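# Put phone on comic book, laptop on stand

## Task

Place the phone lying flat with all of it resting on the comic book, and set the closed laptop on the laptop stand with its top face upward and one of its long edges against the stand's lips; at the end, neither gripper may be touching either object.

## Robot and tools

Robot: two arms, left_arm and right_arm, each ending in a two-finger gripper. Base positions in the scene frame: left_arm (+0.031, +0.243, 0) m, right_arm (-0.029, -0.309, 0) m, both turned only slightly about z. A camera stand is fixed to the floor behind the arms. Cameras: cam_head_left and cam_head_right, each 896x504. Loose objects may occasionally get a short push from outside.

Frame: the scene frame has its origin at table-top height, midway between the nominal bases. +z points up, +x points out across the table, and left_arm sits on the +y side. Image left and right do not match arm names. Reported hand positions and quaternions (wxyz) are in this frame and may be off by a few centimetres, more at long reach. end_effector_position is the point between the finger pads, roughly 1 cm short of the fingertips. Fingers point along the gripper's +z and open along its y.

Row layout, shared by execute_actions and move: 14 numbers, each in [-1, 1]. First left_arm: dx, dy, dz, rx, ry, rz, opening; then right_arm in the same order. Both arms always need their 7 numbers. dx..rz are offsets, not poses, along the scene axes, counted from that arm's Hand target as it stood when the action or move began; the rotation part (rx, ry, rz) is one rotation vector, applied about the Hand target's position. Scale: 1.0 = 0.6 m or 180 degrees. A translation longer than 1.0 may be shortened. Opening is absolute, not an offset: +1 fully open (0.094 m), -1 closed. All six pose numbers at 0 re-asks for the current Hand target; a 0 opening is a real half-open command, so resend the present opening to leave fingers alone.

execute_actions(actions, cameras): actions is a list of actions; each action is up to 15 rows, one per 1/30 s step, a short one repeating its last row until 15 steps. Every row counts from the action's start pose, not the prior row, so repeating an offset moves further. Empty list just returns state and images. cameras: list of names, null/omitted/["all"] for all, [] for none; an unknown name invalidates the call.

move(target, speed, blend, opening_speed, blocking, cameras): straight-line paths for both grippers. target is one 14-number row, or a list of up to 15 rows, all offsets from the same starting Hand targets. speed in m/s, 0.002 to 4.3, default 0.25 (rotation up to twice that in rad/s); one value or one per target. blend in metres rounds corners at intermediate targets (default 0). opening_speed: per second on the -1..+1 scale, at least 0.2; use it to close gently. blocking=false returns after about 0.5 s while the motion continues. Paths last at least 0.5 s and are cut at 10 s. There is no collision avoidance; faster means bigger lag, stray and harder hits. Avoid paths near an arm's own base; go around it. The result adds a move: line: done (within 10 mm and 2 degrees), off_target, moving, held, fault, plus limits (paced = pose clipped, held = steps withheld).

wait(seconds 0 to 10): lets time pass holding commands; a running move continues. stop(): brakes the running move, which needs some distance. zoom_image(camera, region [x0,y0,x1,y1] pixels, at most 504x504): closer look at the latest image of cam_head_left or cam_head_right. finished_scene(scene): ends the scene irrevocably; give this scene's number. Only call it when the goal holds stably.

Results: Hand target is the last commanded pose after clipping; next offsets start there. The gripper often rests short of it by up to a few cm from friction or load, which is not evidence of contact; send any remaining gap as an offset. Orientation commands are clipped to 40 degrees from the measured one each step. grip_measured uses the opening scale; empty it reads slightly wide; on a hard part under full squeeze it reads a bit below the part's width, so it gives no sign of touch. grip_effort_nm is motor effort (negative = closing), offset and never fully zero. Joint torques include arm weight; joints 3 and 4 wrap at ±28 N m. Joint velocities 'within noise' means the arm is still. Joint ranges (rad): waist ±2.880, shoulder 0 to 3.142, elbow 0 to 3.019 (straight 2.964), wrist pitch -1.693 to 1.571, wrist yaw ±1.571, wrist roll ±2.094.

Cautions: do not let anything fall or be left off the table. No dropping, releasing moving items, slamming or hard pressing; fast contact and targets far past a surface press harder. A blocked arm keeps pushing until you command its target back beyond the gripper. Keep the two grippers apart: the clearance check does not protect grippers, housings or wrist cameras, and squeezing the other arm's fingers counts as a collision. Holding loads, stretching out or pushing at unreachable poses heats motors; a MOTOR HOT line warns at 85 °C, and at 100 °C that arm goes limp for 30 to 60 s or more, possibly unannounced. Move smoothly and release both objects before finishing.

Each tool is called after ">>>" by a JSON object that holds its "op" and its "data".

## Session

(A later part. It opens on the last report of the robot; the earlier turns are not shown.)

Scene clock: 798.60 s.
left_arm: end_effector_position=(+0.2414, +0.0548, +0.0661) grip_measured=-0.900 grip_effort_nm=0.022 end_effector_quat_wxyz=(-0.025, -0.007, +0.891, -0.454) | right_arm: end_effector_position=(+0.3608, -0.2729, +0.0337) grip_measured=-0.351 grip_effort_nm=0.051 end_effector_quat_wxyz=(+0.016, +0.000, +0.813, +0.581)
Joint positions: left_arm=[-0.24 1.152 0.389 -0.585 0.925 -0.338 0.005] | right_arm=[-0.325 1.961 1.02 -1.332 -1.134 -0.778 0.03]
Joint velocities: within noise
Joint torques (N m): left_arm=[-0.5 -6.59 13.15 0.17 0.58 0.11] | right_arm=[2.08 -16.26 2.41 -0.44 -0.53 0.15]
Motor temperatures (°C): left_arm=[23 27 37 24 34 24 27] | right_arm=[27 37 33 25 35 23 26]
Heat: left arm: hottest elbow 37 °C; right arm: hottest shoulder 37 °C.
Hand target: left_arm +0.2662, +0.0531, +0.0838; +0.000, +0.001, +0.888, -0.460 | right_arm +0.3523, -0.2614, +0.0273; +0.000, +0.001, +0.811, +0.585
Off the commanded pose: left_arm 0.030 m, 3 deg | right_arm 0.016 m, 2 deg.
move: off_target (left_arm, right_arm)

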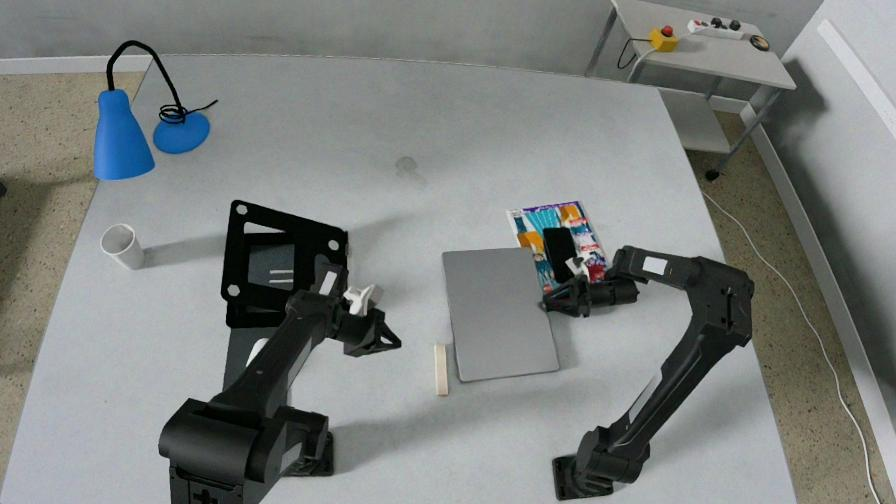

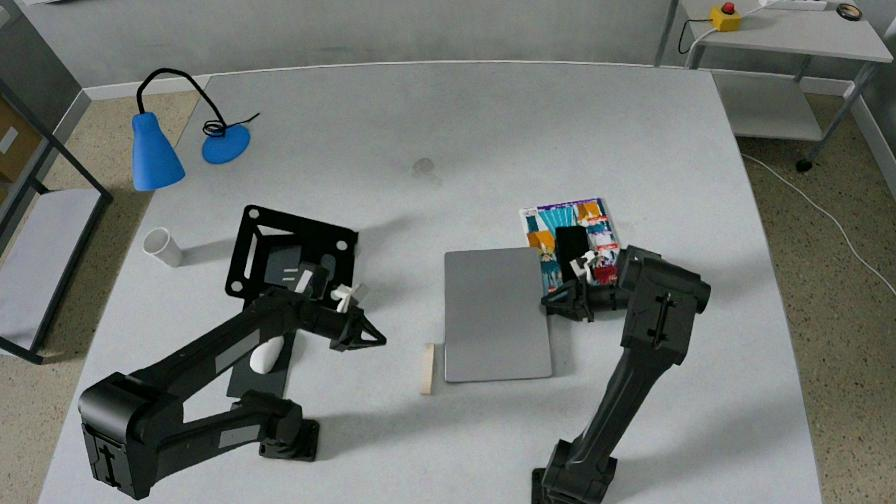

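>>> {"op": "move", "data": {"target": [[0.148,-0.0885,-0.023,0,0,0,0.4,0,0.02,0,0,0,0,-0.35],[0.148,-0.0885,-0.08,0,0,0,0.4,0,0.04,0,0,0,0,-0.35],[0.145,-0.28,-0.08,0,0,0,0.4,0,0.04,0,0,0,0,-0.35]], "speed": [0.2,0.12,0.08]}}

>>> {"op": "zoom_image", "data": {"camera": "cam_head_left", "region": [340, 190, 600, 400]}}

Scene clock: 806.03 s.
left_arm: end_effector_position=(+0.3475, -0.0675, +0.0356) grip_measured=+0.398 grip_effort_nm=0.129 end_effector_quat_wxyz=(-0.006, -0.047, +0.892, -0.449) | right_arm: end_effector_position=(+0.3631, -0.2557, +0.0309) grip_measured=-0.351 grip_effort_nm=0.056 end_effector_quat_wxyz=(+0.020, +0.006, +0.814, +0.581)
Joint positions: left_arm=[-0.529 1.568 0.625 -0.023 0.76 -0.854 0.066] | right_arm=[-0.284 1.938 0.985 -1.218 -1.167 -0.667 0.03]
Joint velocities: within noise
Joint torques (N m): left_arm=[-8.47 -6.95 13.23 3.25 -0.01 0.09] | right_arm=[3.19 -16.62 2.3 -0.44 -0.65 0.15]
Motor temperatures (°C): left_arm=[23 26 37 24 33 24 27] | right_arm=[27 37 33 25 34 23 26]
Heat: left arm: hottest elbow 37 °C; right arm: hottest shoulder 37 °C.
Hand target: left_arm +0.3532, -0.1149, +0.0359; +0.000, +0.001, +0.888, -0.460 | right_arm +0.3522, -0.2374, +0.0273; +0.000, +0.000, +0.811, +0.585
Off the commanded pose: left_arm 0.048 m, 6 deg | right_arm 0.022 m, 2 deg.
move: off_target (left_arm, right_arm)

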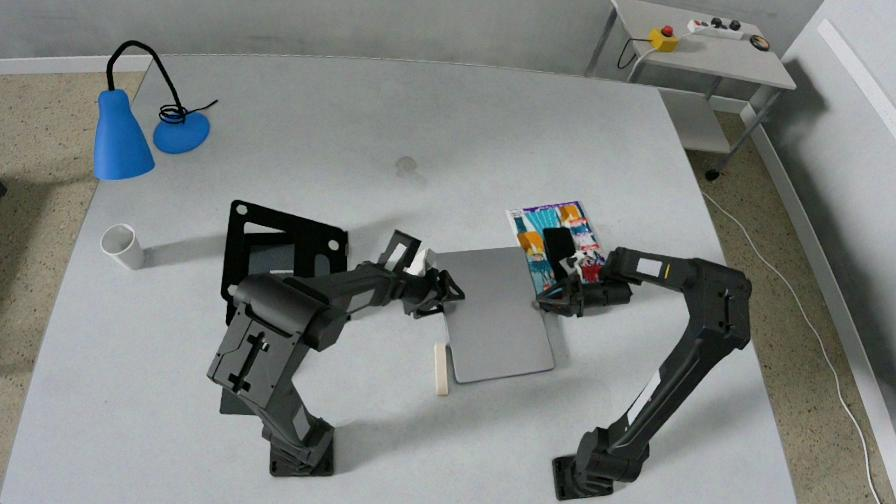

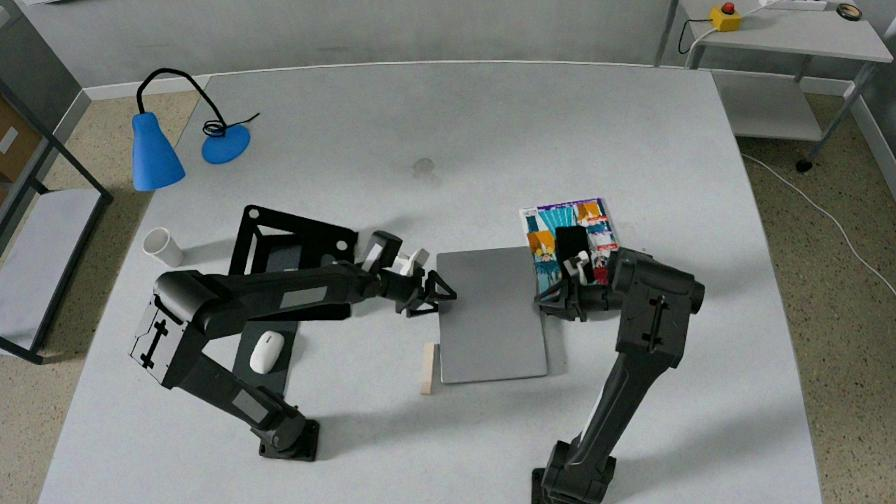

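Scaled by 1.938.

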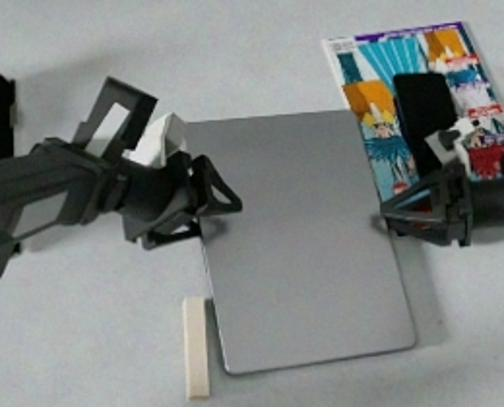

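>>> {"op": "move", "data": {"target": [0,0,0,0,0,0,-0.85,0,0.02,0,0,0,0,-0.35], "opening_speed": 0.4}}

>>> {"op": "zoom_image", "data": {"camera": "cam_head_left", "region": [340, 190, 600, 400]}}

Scene clock: 813.07 s.
left_arm: end_effector_position=(+0.3496, -0.0630, +0.0200) grip_measured=-0.608 grip_effort_nm=-0.999 end_effector_quat_wxyz=(-0.003, -0.057, +0.901, -0.429) | right_arm: end_effector_position=(+0.3674, -0.2593, +0.0311) grip_measured=-0.351 grip_effort_nm=0.027 end_effector_quat_wxyz=(+0.035, +0.012, +0.818, +0.574)
Joint positions: left_arm=[-0.53 1.596 0.625 -0.023 0.718 -0.848 0.018] | right_arm=[-0.291 1.917 0.97 -1.15 -1.169 -0.609 0.03]
Joint velocities: within noise
Joint torques (N m): left_arm=[-7.24 -9.76 12.83 2.96 1.67 0.1] | right_arm=[5.42 -16.21 2.13 -0.8 -1.02 0.15]
Motor temperatures (°C): left_arm=[23 26 37 24 34 24 27] | right_arm=[27 37 32 25 34 23 26]
Heat: left arm: hottest elbow 37 °C; right arm: hottest shoulder 37 °C.
Hand target: left_arm +0.3532, -0.1149, +0.0358; +0.000, +0.001, +0.888, -0.460 | right_arm +0.3522, -0.2253, +0.0273; +0.000, +0.000, +0.811, +0.585
Off the commanded pose: left_arm 0.054 m, 8 deg | right_arm 0.037 m, 4 deg.
move: off_target (left_arm, right_arm)

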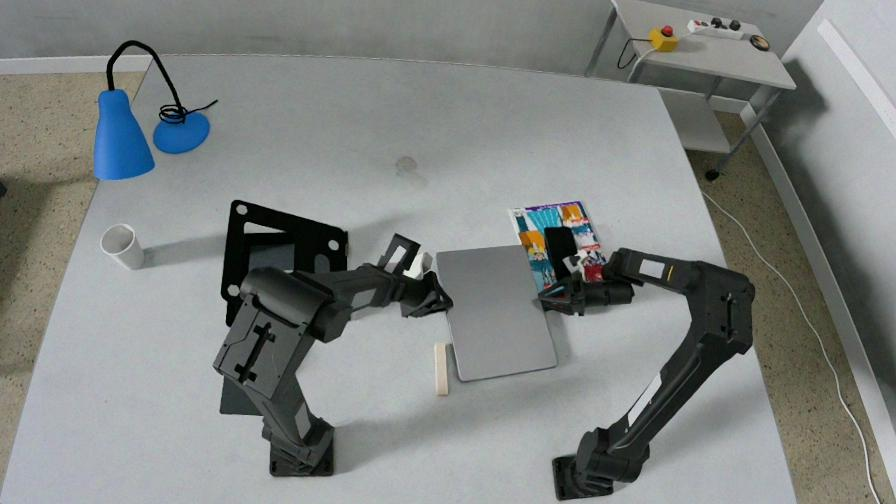

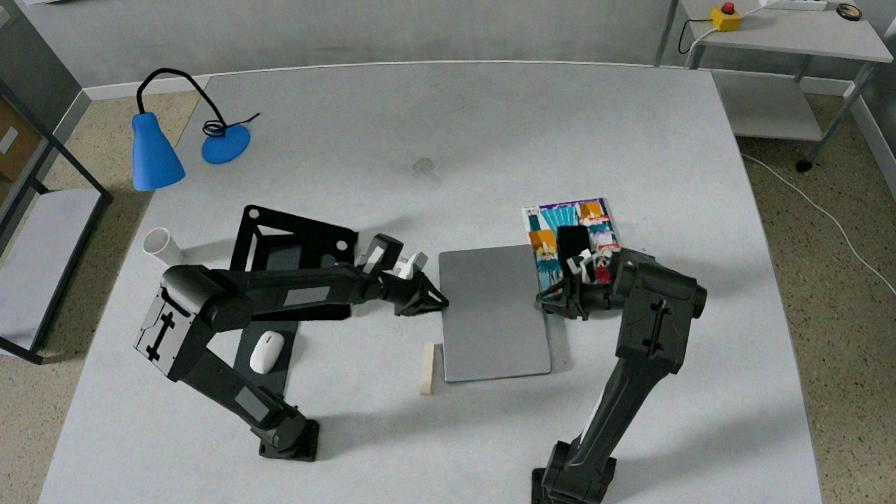

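Scaled by 1.938.

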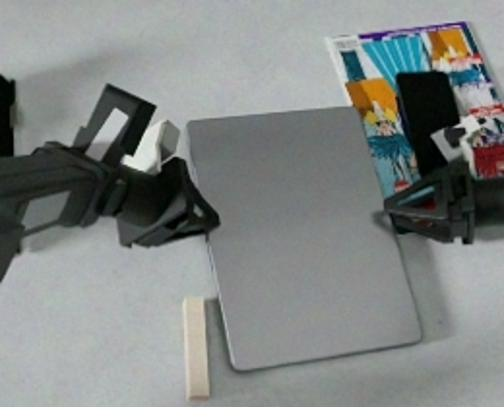

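>>> {"op": "move", "data": {"target": [[0.03,0.02,0.08,0,0,0,-0.85,0,0,0,0,0,0,-0.35],[0.07,0.05,0.2,0,0,0,-0.85,0,-0.02,0,0,0,0,-0.35]], "speed": 0.08}}

>>> {"op": "zoom_image", "data": {"camera": "cam_head_left", "region": [340, 190, 600, 400]}}

Scene clock: 818.40 s.
left_arm: end_effector_position=(+0.3467, -0.0585, +0.0863) grip_measured=-0.697 grip_effort_nm=-0.994 end_effector_quat_wxyz=(-0.061, -0.032, +0.908, -0.413) | right_arm: end_effector_position=(+0.3619, -0.2535, +0.0289) grip_measured=-0.350 grip_effort_nm=0.012 end_effector_quat_wxyz=(+0.027, -0.002, +0.819, +0.574)
Joint positions: left_arm=[-0.502 1.471 0.772 -0.482 0.789 -0.708 0.014] | right_arm=[-0.278 1.924 0.97 -1.175 -1.158 -0.648 0.031]
Joint velocities: within noise
Joint torques (N m): left_arm=[-0.73 -16.09 19.26 1.2 1.5 0.05] | right_arm=[2.78 -15.5 3.29 -1.63 -0.97 0.05]
Motor temperatures (°C): left_arm=[23 26 38 24 35 24 27] | right_arm=[27 37 32 25 34 23 26]
Heat: left arm: hottest elbow 38 °C; right arm: hottest shoulder 37 °C.
Hand target: left_arm +0.3951, -0.0848, +0.1558; +0.000, +0.001, +0.888, -0.460 | right_arm +0.3522, -0.2373, +0.0273; +0.000, +0.000, +0.811, +0.585
Off the commanded pose: left_arm 0.089 m, 10 deg | right_arm 0.019 m, 3 deg.
move: off_target (left_arm, right_arm)

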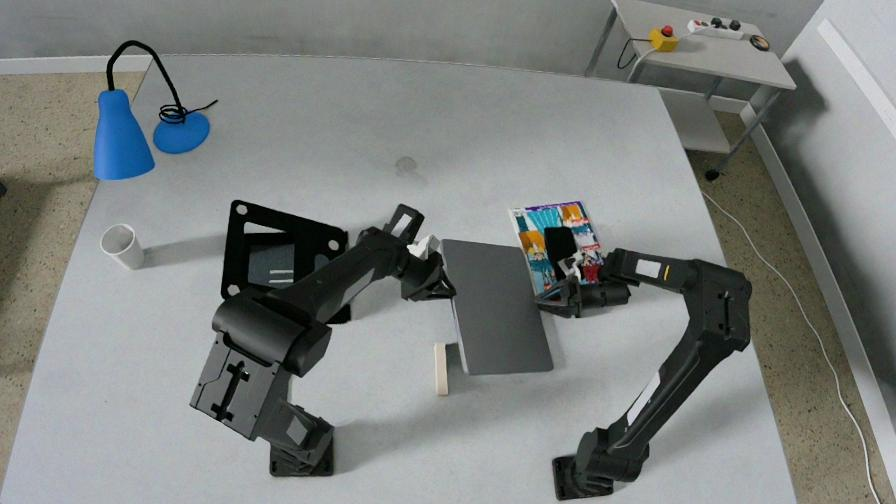

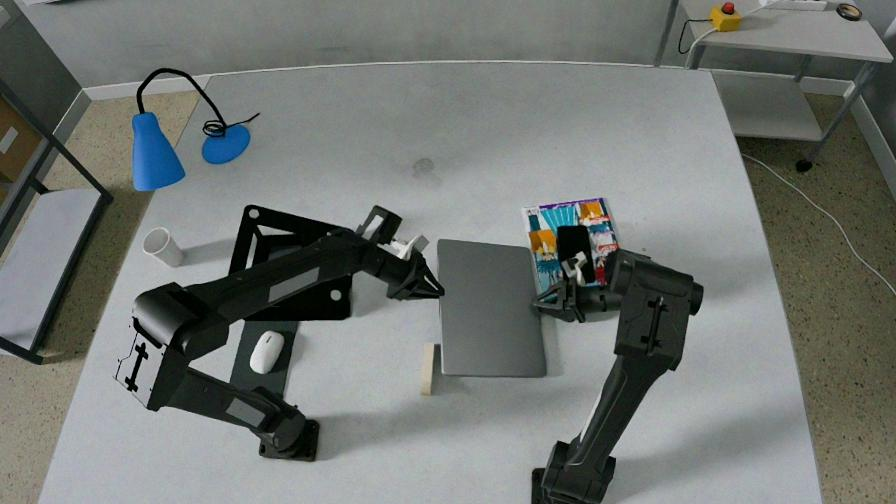

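Scaled by 1.938.

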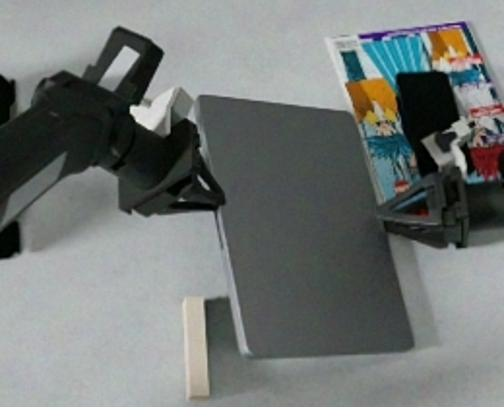

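>>> {"op": "move", "data": {"target": [[0.0,0.05,0.03,0,0,0,-0.85,0,-0.07,0,0,0,0,-0.3],[0.08,0.28,0.06,0,0,0,-0.85,0,-0.12,0.12,0,0,0,-0.3]], "speed": [0.06,0.08]}}

>>> {"op": "zoom_image", "data": {"camera": "cam_head_left", "region": [200, 190, 600, 400]}}

Scene clock: 827.30 s.
left_arm: end_effector_position=(+0.3966, +0.0842, +0.1350) grip_measured=-0.721 grip_effort_nm=-1.009 end_effector_quat_wxyz=(-0.065, -0.026, +0.898, -0.434) | right_arm: end_effector_position=(+0.3398, -0.2994, +0.0872) grip_measured=-0.301 grip_effort_nm=0.056 end_effector_quat_wxyz=(-0.019, +0.010, +0.806, +0.591)
Joint positions: left_arm=[-0.085 1.498 0.955 -1.108 0.907 -0.076 0.013] | right_arm=[-0.401 1.892 1.056 -1.644 -1.06 -0.93 0.033]
Joint velocities: within noise
Joint torques (N m): left_arm=[0.03 -15.15 19.36 -0.29 2.22 0.18] | right_arm=[-0.32 -17.9 7.04 -1.58 -0.25 0]
Motor temperatures (°C): left_arm=[23 27 40 24 36 24 28] | right_arm=[27 37 32 25 34 23 26]
Heat: left arm: hottest elbow 40 °C; right arm: hottest shoulder 37 °C.
Hand target: left_arm +0.4431, +0.0832, +0.1918; +0.000, +0.001, +0.888, -0.460 | right_arm +0.3522, -0.3094, +0.0993; +0.000, +0.001, +0.811, +0.585
Off the commanded pose: left_arm 0.073 m, 9 deg | right_arm 0.020 m, 3 deg.
move: off_target (left_arm, right_arm)

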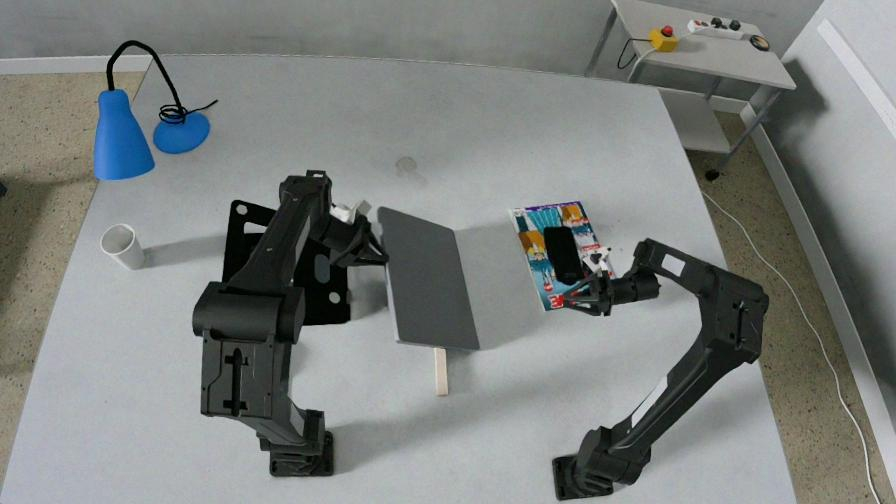

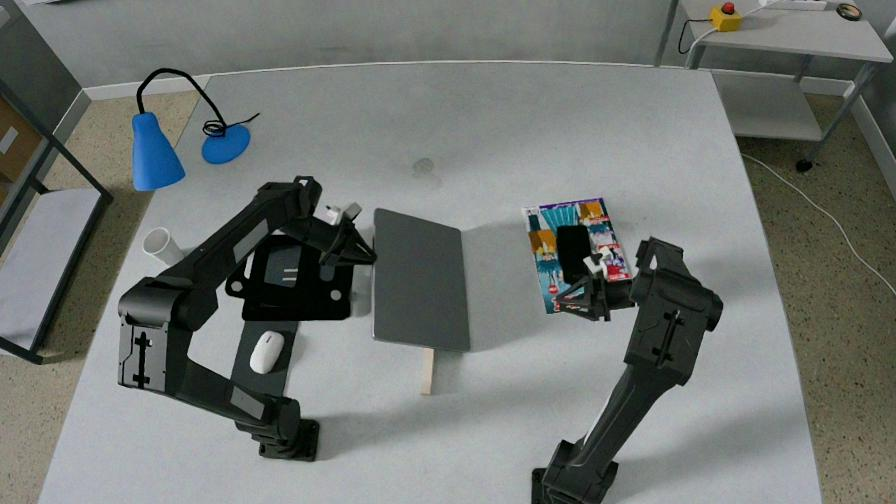

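Scaled by 1.260.

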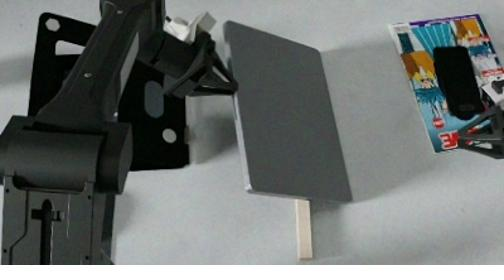

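>>> {"op": "move", "data": {"target": [[0.04,0.2,0.0,0,0,0,-0.85,0,-0.03,0.1,0,0,0,-0.3]], "speed": [0.08]}}

>>> {"op": "zoom_image", "data": {"camera": "cam_head_right", "region": [200, 150, 600, 400]}}

Scene clock: 833.07 s.
left_arm: end_effector_position=(+0.4315, +0.1938, +0.1425) grip_measured=-0.727 grip_effort_nm=-1.004 end_effector_quat_wxyz=(-0.058, -0.019, +0.890, -0.451) | right_arm: end_effector_position=(+0.3403, -0.3162, +0.1441) grip_measured=-0.301 grip_effort_nm=0.056 end_effector_quat_wxyz=(+0.014, +0.026, +0.826, +0.563)
Joint positions: left_arm=[0.188 1.662 1.143 -1.467 0.876 0.372 0.013] | right_arm=[-0.442 1.72 1.064 -1.668 -1.044 -0.821 0.033]
Joint velocities: within noise
Joint torques (N m): left_arm=[-0.26 -17.55 18.04 -1.77 1.96 0.3] | right_arm=[-0.32 -16.85 8.7 -1.36 -0.33 0.14]
Motor temperatures (°C): left_arm=[23 27 41 24 37 24 28] | right_arm=[27 36 33 25 33 23 26]
Heat: left arm: hottest elbow 41 °C; right arm: hottest shoulder 36 °C.
Hand target: left_arm +0.4671, +0.2031, +0.1919; +0.000, +0.001, +0.888, -0.460 | right_arm +0.3522, -0.3273, +0.1593; +0.000, +0.000, +0.811, +0.585
Off the commanded pose: left_arm 0.062 m, 7 deg | right_arm 0.022 m, 5 deg.
joint sent to its limit (right arm) — joint 4 (wrist pitch), lower limit. The joint targets are off in orientation, not in position.
move: off_target (left_arm, right_arm)

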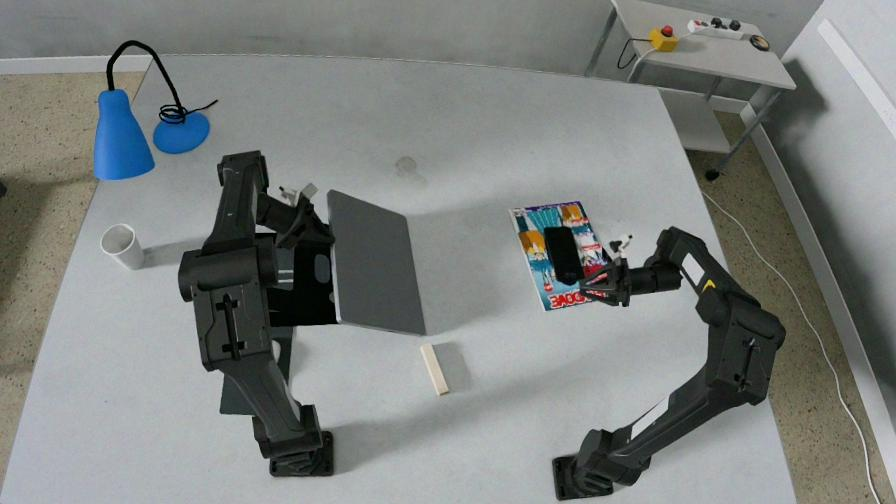

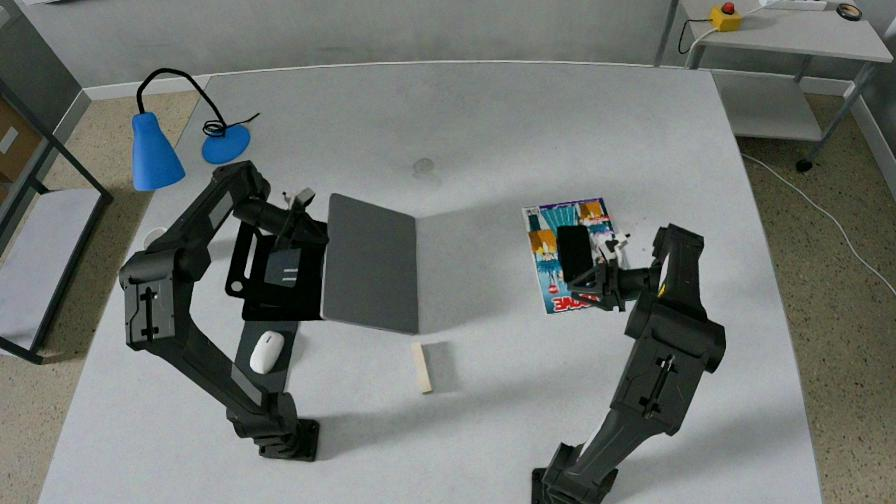

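Scaled by 1.260.

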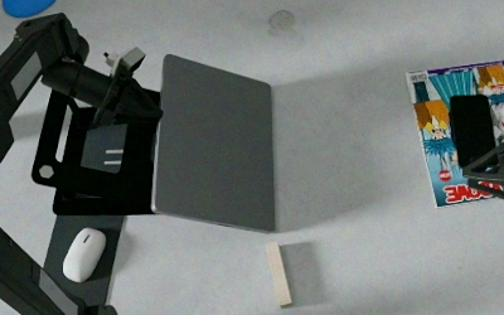

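>>> {"op": "move", "data": {"target": [[0.02,0.15,0.0,0,0,0,-0.85,0,0,0,0,0,0,-0.3]], "speed": [0.07]}}

>>> {"op": "zoom_image", "data": {"camera": "cam_head_right", "region": [150, 150, 500, 400]}}

Scene clock: 839.47 s.
left_arm: end_effector_position=(+0.4507, +0.2787, +0.1447) grip_measured=-0.729 grip_effort_nm=-1.004 end_effector_quat_wxyz=(-0.040, -0.020, +0.890, -0.454) | right_arm: end_effector_position=(+0.3403, -0.3162, +0.1441) grip_measured=-0.301 grip_effort_nm=0.056 end_effector_quat_wxyz=(+0.014, +0.027, +0.826, +0.563)
Joint positions: left_arm=[0.363 1.774 1.289 -1.634 0.815 0.588 0.013] | right_arm=[-0.442 1.72 1.064 -1.668 -1.044 -0.82 0.033]
Joint velocities: within noise
Joint torques (N m): left_arm=[-0.67 -19.6 17.4 -2.14 1.62 0.23] | right_arm=[-0.38 -16.56 8.66 -1.37 -0.33 0.15]
Motor temperatures (°C): left_arm=[23 27 43 24 38 24 28] | right_arm=[27 36 34 25 33 23 26]
Heat: left arm: hottest elbow 43 °C; right arm: hottest shoulder 36 °C.
Hand target: left_arm +0.4792, +0.2931, +0.1919; +0.000, +0.001, +0.888, -0.460 | right_arm +0.3522, -0.3273, +0.1593; +0.000, +0.000, +0.811, +0.585
Off the commanded pose: left_arm 0.057 m, 5 deg | right_arm 0.022 m, 5 deg.
joint sent to its limit (left arm) — joint 4 (wrist pitch), lower limit. The joint targets are off in position, not in orientation.
joint sent to its limit (right arm) — joint 4 (wrist pitch), lower limit. The joint targets are off in orientation, not in position.
move: off_target (left_arm, right_arm)

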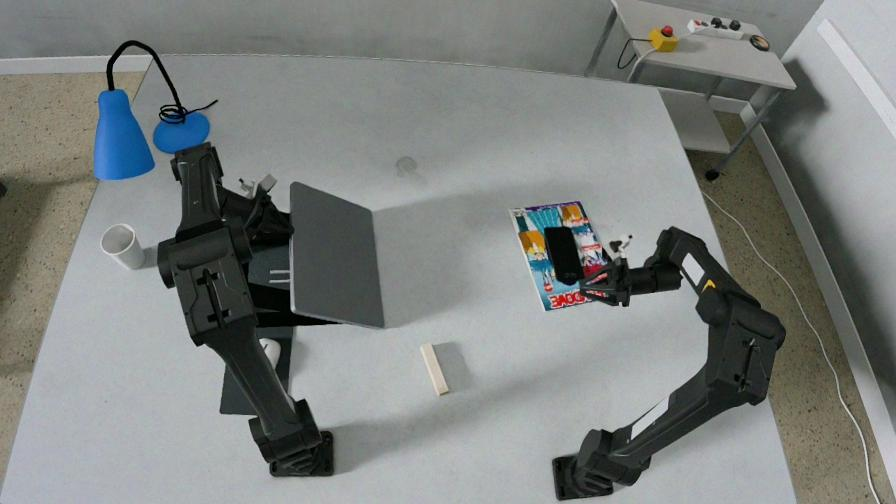

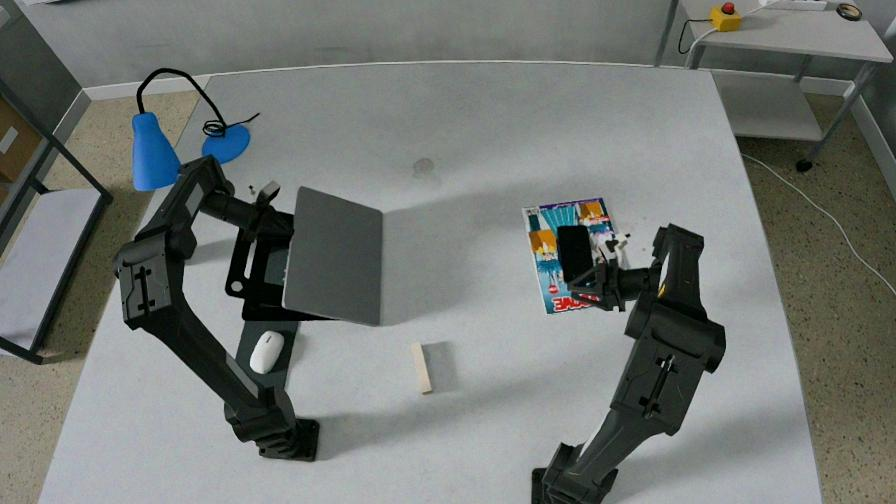

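Scaled by 1.440.

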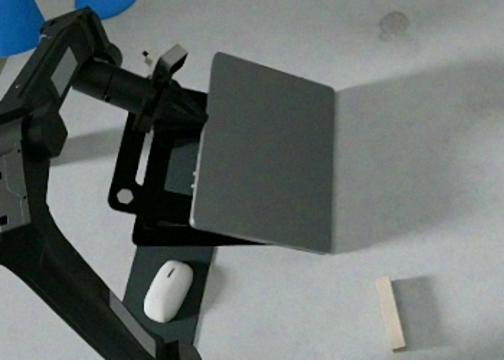

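>>> {"op": "move", "data": {"target": [[0.0,0.1,-0.06,0.04,0,0,-0.85,0,0,0,0,0,0,-0.3]], "speed": [0.07]}}

>>> {"op": "zoom_image", "data": {"camera": "cam_head_right", "region": [150, 150, 500, 400]}}

Scene clock: 843.77 s.
left_arm: end_effector_position=(+0.4551, +0.3202, +0.1326) grip_measured=-0.732 grip_effort_nm=-1.009 end_effector_quat_wxyz=(-0.045, -0.001, +0.908, -0.416) | right_arm: end_effector_position=(+0.3403, -0.3162, +0.1441) grip_measured=-0.301 grip_effort_nm=0.056 end_effector_quat_wxyz=(+0.014, +0.027, +0.826, +0.563)
Joint positions: left_arm=[0.417 1.826 1.361 -1.657 0.703 0.65 0.013] | right_arm=[-0.442 1.72 1.064 -1.668 -1.044 -0.82 0.033]
Joint velocities: within noise
Joint torques (N m): left_arm=[1.9 -17.38 16.66 -1.25 0.45 0.33] | right_arm=[-0.26 -16.56 8.66 -1.36 -0.33 0.15]
Motor temperatures (°C): left_arm=[23 28 43 24 38 24 28] | right_arm=[27 36 34 25 33 23 26]
Heat: left arm: hottest elbow 43 °C; right arm: hottest shoulder 36 °C.
Hand target: left_arm +0.4791, +0.3531, +0.1558; -0.001, +0.001, +0.915, -0.403 | right_arm +0.3522, -0.3273, +0.1593; +0.000, +0.000, +0.811, +0.585
Off the commanded pose: left_arm 0.047 m, 5 deg | right_arm 0.022 m, 5 deg.
joint sent to its limit (right arm) — joint 4 (wrist pitch), lower limit. The joint targets are off in orientation, not in position.
move: off_target (left_arm, right_arm)

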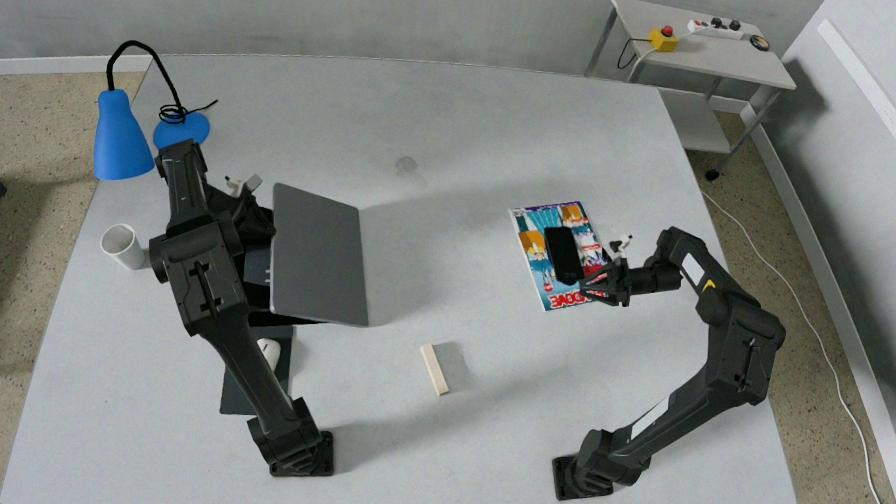

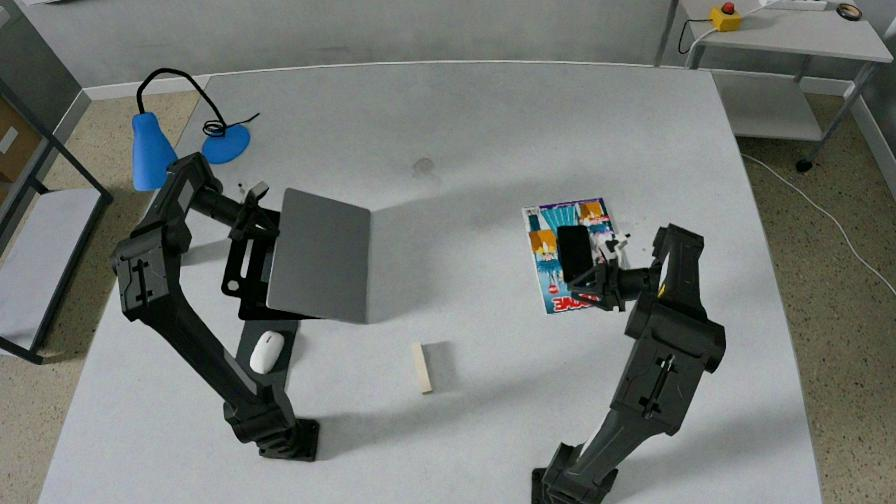

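Scaled by 1.440.

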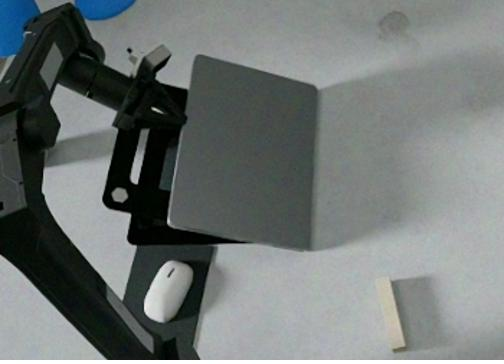

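>>> {"op": "move", "data": {"target": [[0.0,0.09,-0.02,0.05,0,0,-0.85,0,0,0,0,0,0,-0.3]], "speed": [0.07]}}

>>> {"op": "zoom_image", "data": {"camera": "cam_head_right", "region": [150, 150, 500, 400]}}

>>> {"op": "zoom_image", "data": {"camera": "cam_head_left", "region": [150, 120, 450, 370]}}

Scene clock: 850.20 s.
left_arm: end_effector_position=(+0.4604, +0.3889, +0.1343) grip_measured=-0.848 grip_effort_nm=-0.085 end_effector_quat_wxyz=(-0.027, -0.006, +0.938, -0.345) | right_arm: end_effector_position=(+0.3403, -0.3162, +0.1441) grip_measured=-0.301 grip_effort_nm=0.051 end_effector_quat_wxyz=(+0.014, +0.027, +0.826, +0.563)
Joint positions: left_arm=[0.506 1.839 1.451 -1.636 0.562 0.656 0.007] | right_arm=[-0.442 1.72 1.064 -1.668 -1.044 -0.82 0.033]
Joint velocities: within noise
Joint torques (N m): left_arm=[-0.44 -16.67 14.39 -0.16 0.2 0.12] | right_arm=[-0.32 -16.62 8.66 -1.35 -0.33 0.15]
Motor temperatures (°C): left_arm=[23 28 43 24 36 24 28] | right_arm=[27 36 35 25 32 23 26]
Heat: left arm: hottest elbow 43 °C; right arm: hottest shoulder 36 °C.
Hand target: left_arm +0.4791, +0.4071, +0.1438; -0.001, +0.001, +0.944, -0.330 | right_arm +0.3522, -0.3273, +0.1593; +0.000, +0.000, +0.811, +0.585
Off the commanded pose: left_arm 0.028 m, 4 deg | right_arm 0.022 m, 5 deg.
joint sent to its limit (right arm) — joint 4 (wrist pitch), lower limit. The joint targets are off in orientation, not in position.
move: off_target (left_arm, right_arm)

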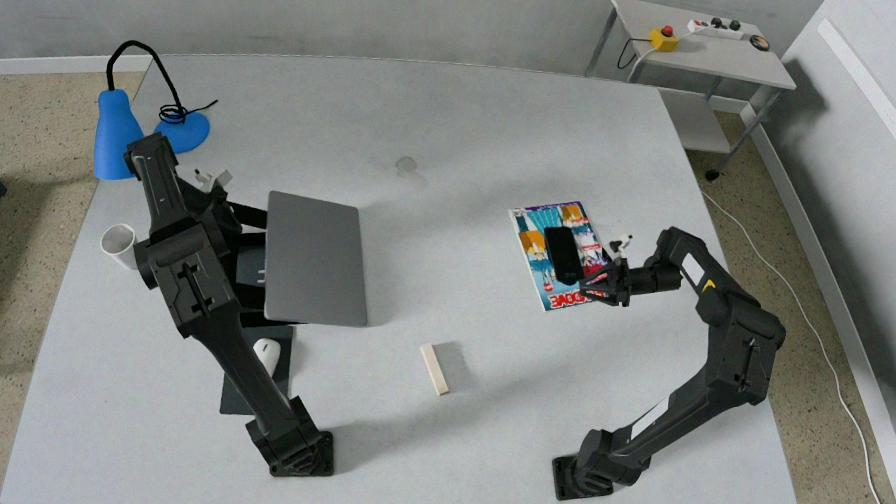

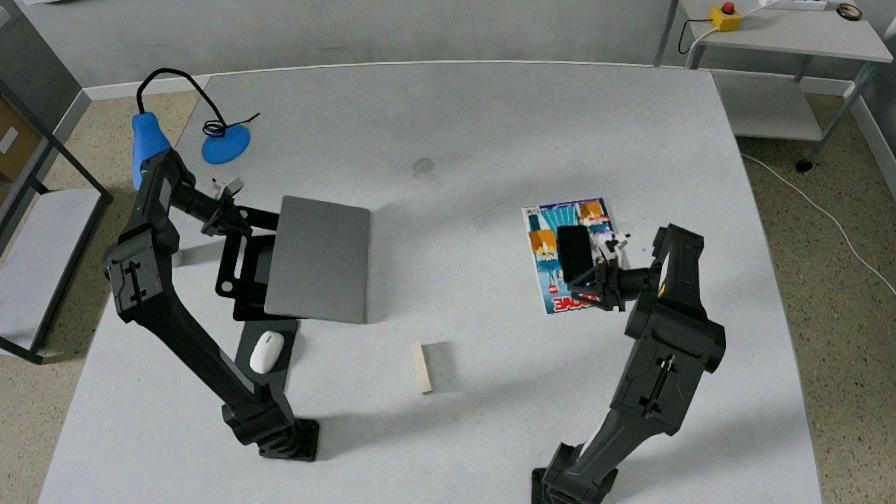

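Scaled by 1.440.

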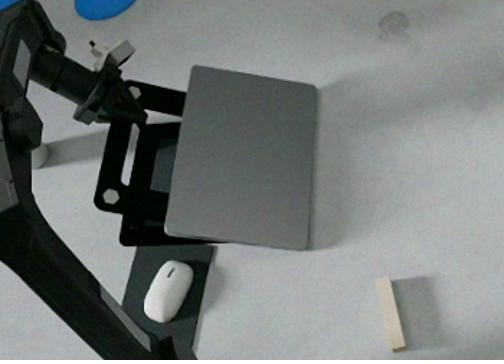

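Scaled by 1.680.

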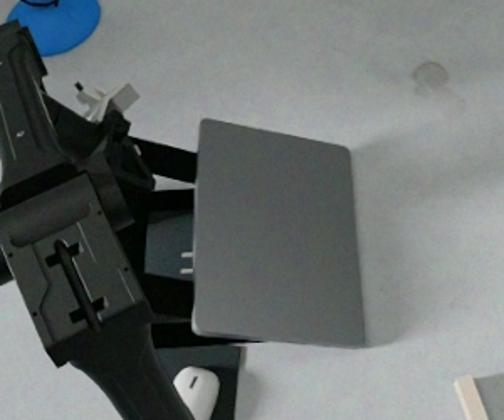

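>>> {"op": "move", "data": {"target": [[-0.02,0.06,0.06,0,0,0,-0.85,0.08,0.212,0.068,0,0,0,-0.95],[-0.02,0.06,0.06,0,0,0,-0.85,0.171,0.545,-0.065,0,0,0,-0.95],[-0.02,0.06,0.06,0,0,0,-0.85,0.171,0.645,-0.182,0,0,0,-0.95]], "speed": 0.25, "blend": [0.03,0.03,0]}}

>>> {"op": "zoom_image", "data": {"camera": "cam_head_right", "region": [150, 150, 500, 400]}}

>>> {"op": "zoom_image", "data": {"camera": "cam_head_left", "region": [150, 120, 450, 370]}}

Scene clock: 865.10 s.
left_arm: end_effector_position=(+0.4553, +0.4250, +0.1505) grip_measured=-0.848 grip_effort_nm=-0.066 end_effector_quat_wxyz=(-0.009, -0.015, +0.943, -0.333) | right_arm: end_effector_position=(+0.4623, +0.0570, +0.0676) grip_measured=-0.949 grip_effort_nm=-0.081 end_effector_quat_wxyz=(+0.012, -0.006, +0.808, +0.589)
Joint positions: left_arm=[0.573 1.835 1.501 -1.67 0.541 0.691 0.007] | right_arm=[0.385 1.943 1.08 0.178 -1.065 0.921 0.002]
Joint velocities: within noise
Joint torques (N m): left_arm=[-0.38 -20.42 14.72 -0.79 0.15 0.18] | right_arm=[1.14 -18.08 5.38 1.62 -0.25 0.19]
Motor temperatures (°C): left_arm=[23 28 42 24 34 24 28] | right_arm=[27 36 37 25 32 23 26]
Heat: left arm: hottest elbow 42 °C; right arm: hottest elbow 37 °C.
Hand target: left_arm +0.4671, +0.4432, +0.1799; +0.000, +0.001, +0.944, -0.330 | right_arm +0.4548, +0.0597, +0.0500; +0.000, +0.000, +0.811, +0.585
Off the commanded pose: left_arm 0.036 m, 2 deg | right_arm 0.019 m, 2 deg.
joint sent to its limit (left arm) — joint 4 (wrist pitch), lower limit. The joint targets are off in orientation, not in position.
move: off_target (left_arm, right_arm)

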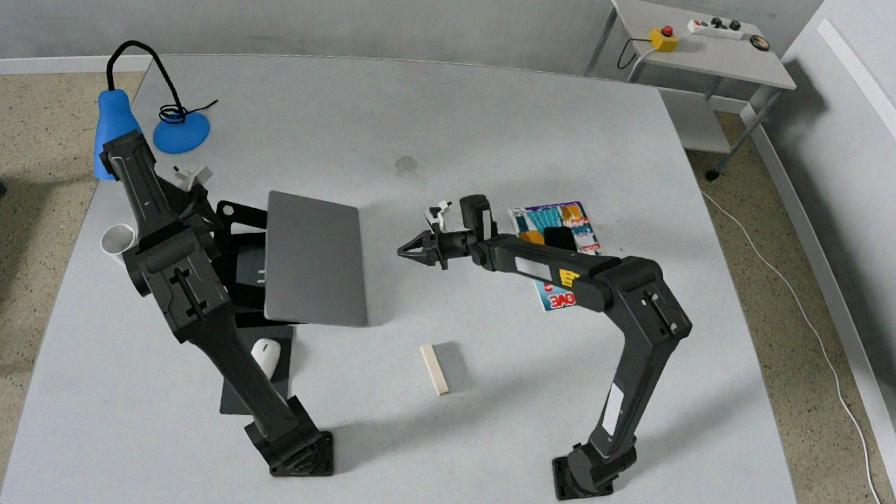

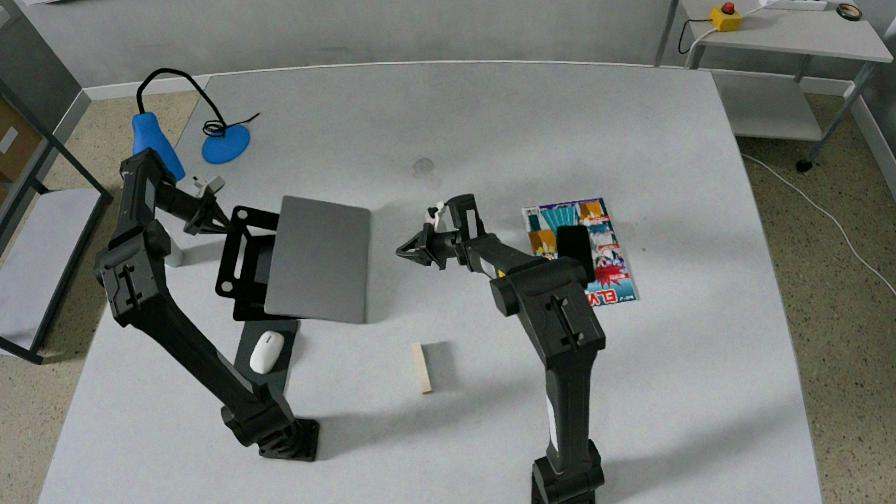

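Scaled by 1.440.

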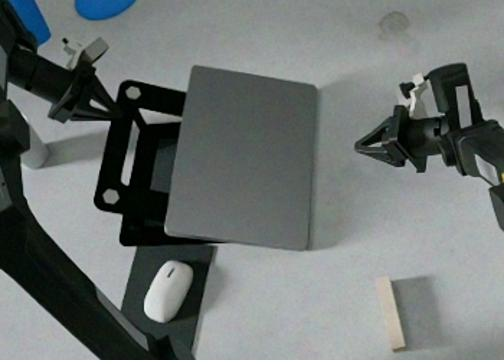

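Scaled by 1.680.

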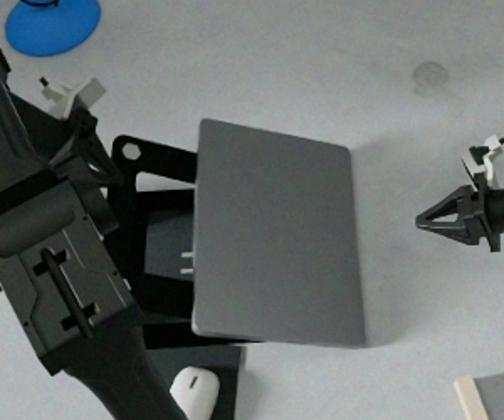

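>>> {"op": "move", "data": {"target": [[0,0,0,0,0,0,-0.85,0,0,-0.04,0,0,0,-0.95],[0,0,0,0,0,0,-0.85,0,0.15,-0.04,0,0,0,-0.95]], "speed": [0.15,0.08]}}

>>> {"op": "zoom_image", "data": {"camera": "cam_head_right", "region": [150, 150, 500, 400]}}

>>> {"op": "zoom_image", "data": {"camera": "cam_head_left", "region": [150, 120, 450, 370]}}

Scene clock: 874.47 s.
left_arm: end_effector_position=(+0.4553, +0.4251, +0.1506) grip_measured=-0.848 grip_effort_nm=-0.071 end_effector_quat_wxyz=(-0.008, -0.015, +0.943, -0.333) | right_arm: end_effector_position=(+0.4454, +0.1366, +0.0323) grip_measured=-0.949 grip_effort_nm=-0.085 end_effector_quat_wxyz=(-0.001, +0.004, +0.814, +0.581)
Joint positions: left_arm=[0.573 1.835 1.501 -1.67 0.54 0.692 0.007] | right_arm=[0.532 2.055 1.134 0.334 -0.947 1.083 0.002]
Joint velocities: within noise
Joint torques (N m): left_arm=[-0.62 -20.42 14.86 -0.73 0.17 0.12] | right_arm=[1.26 -18.32 9.2 1.83 -0.16 0.18]
Motor temperatures (°C): left_arm=[23 28 42 24 33 24 28] | right_arm=[26 36 36 25 31 23 26]
Heat: left arm: hottest elbow 42 °C; right arm: hottest shoulder 36 °C.
Hand target: left_arm +0.4671, +0.4432, +0.1800; +0.000, +0.001, +0.944, -0.330 | right_arm +0.4549, +0.1495, +0.0259; +0.000, +0.001, +0.811, +0.585
Off the commanded pose: left_arm 0.036 m, 2 deg | right_arm 0.017 m, 1 deg.
joint sent to its limit (left arm) — joint 4 (wrist pitch), lower limit. The joint targets are off in orientation, not in position.
move: off_target (left_arm, right_arm)

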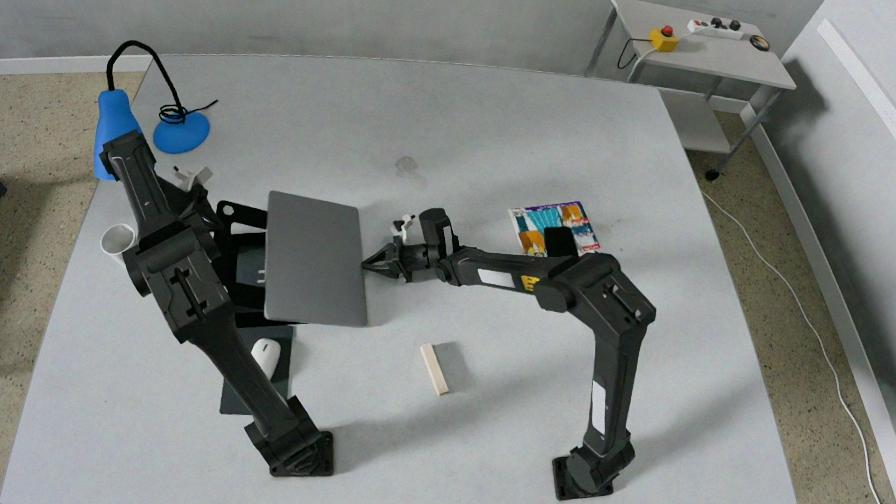

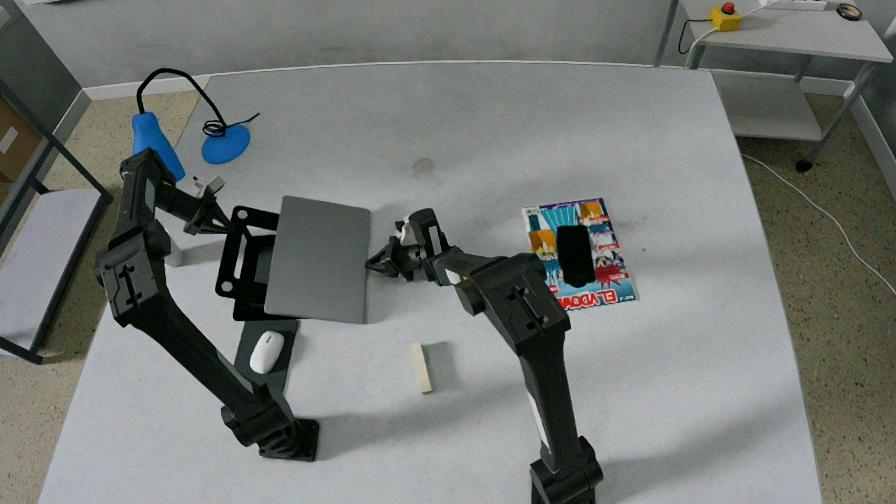

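Scaled by 1.440.

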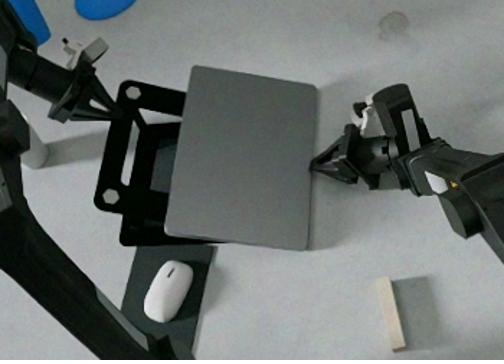

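Scaled by 1.680.

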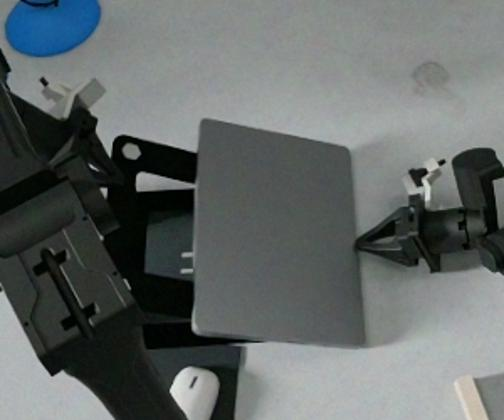

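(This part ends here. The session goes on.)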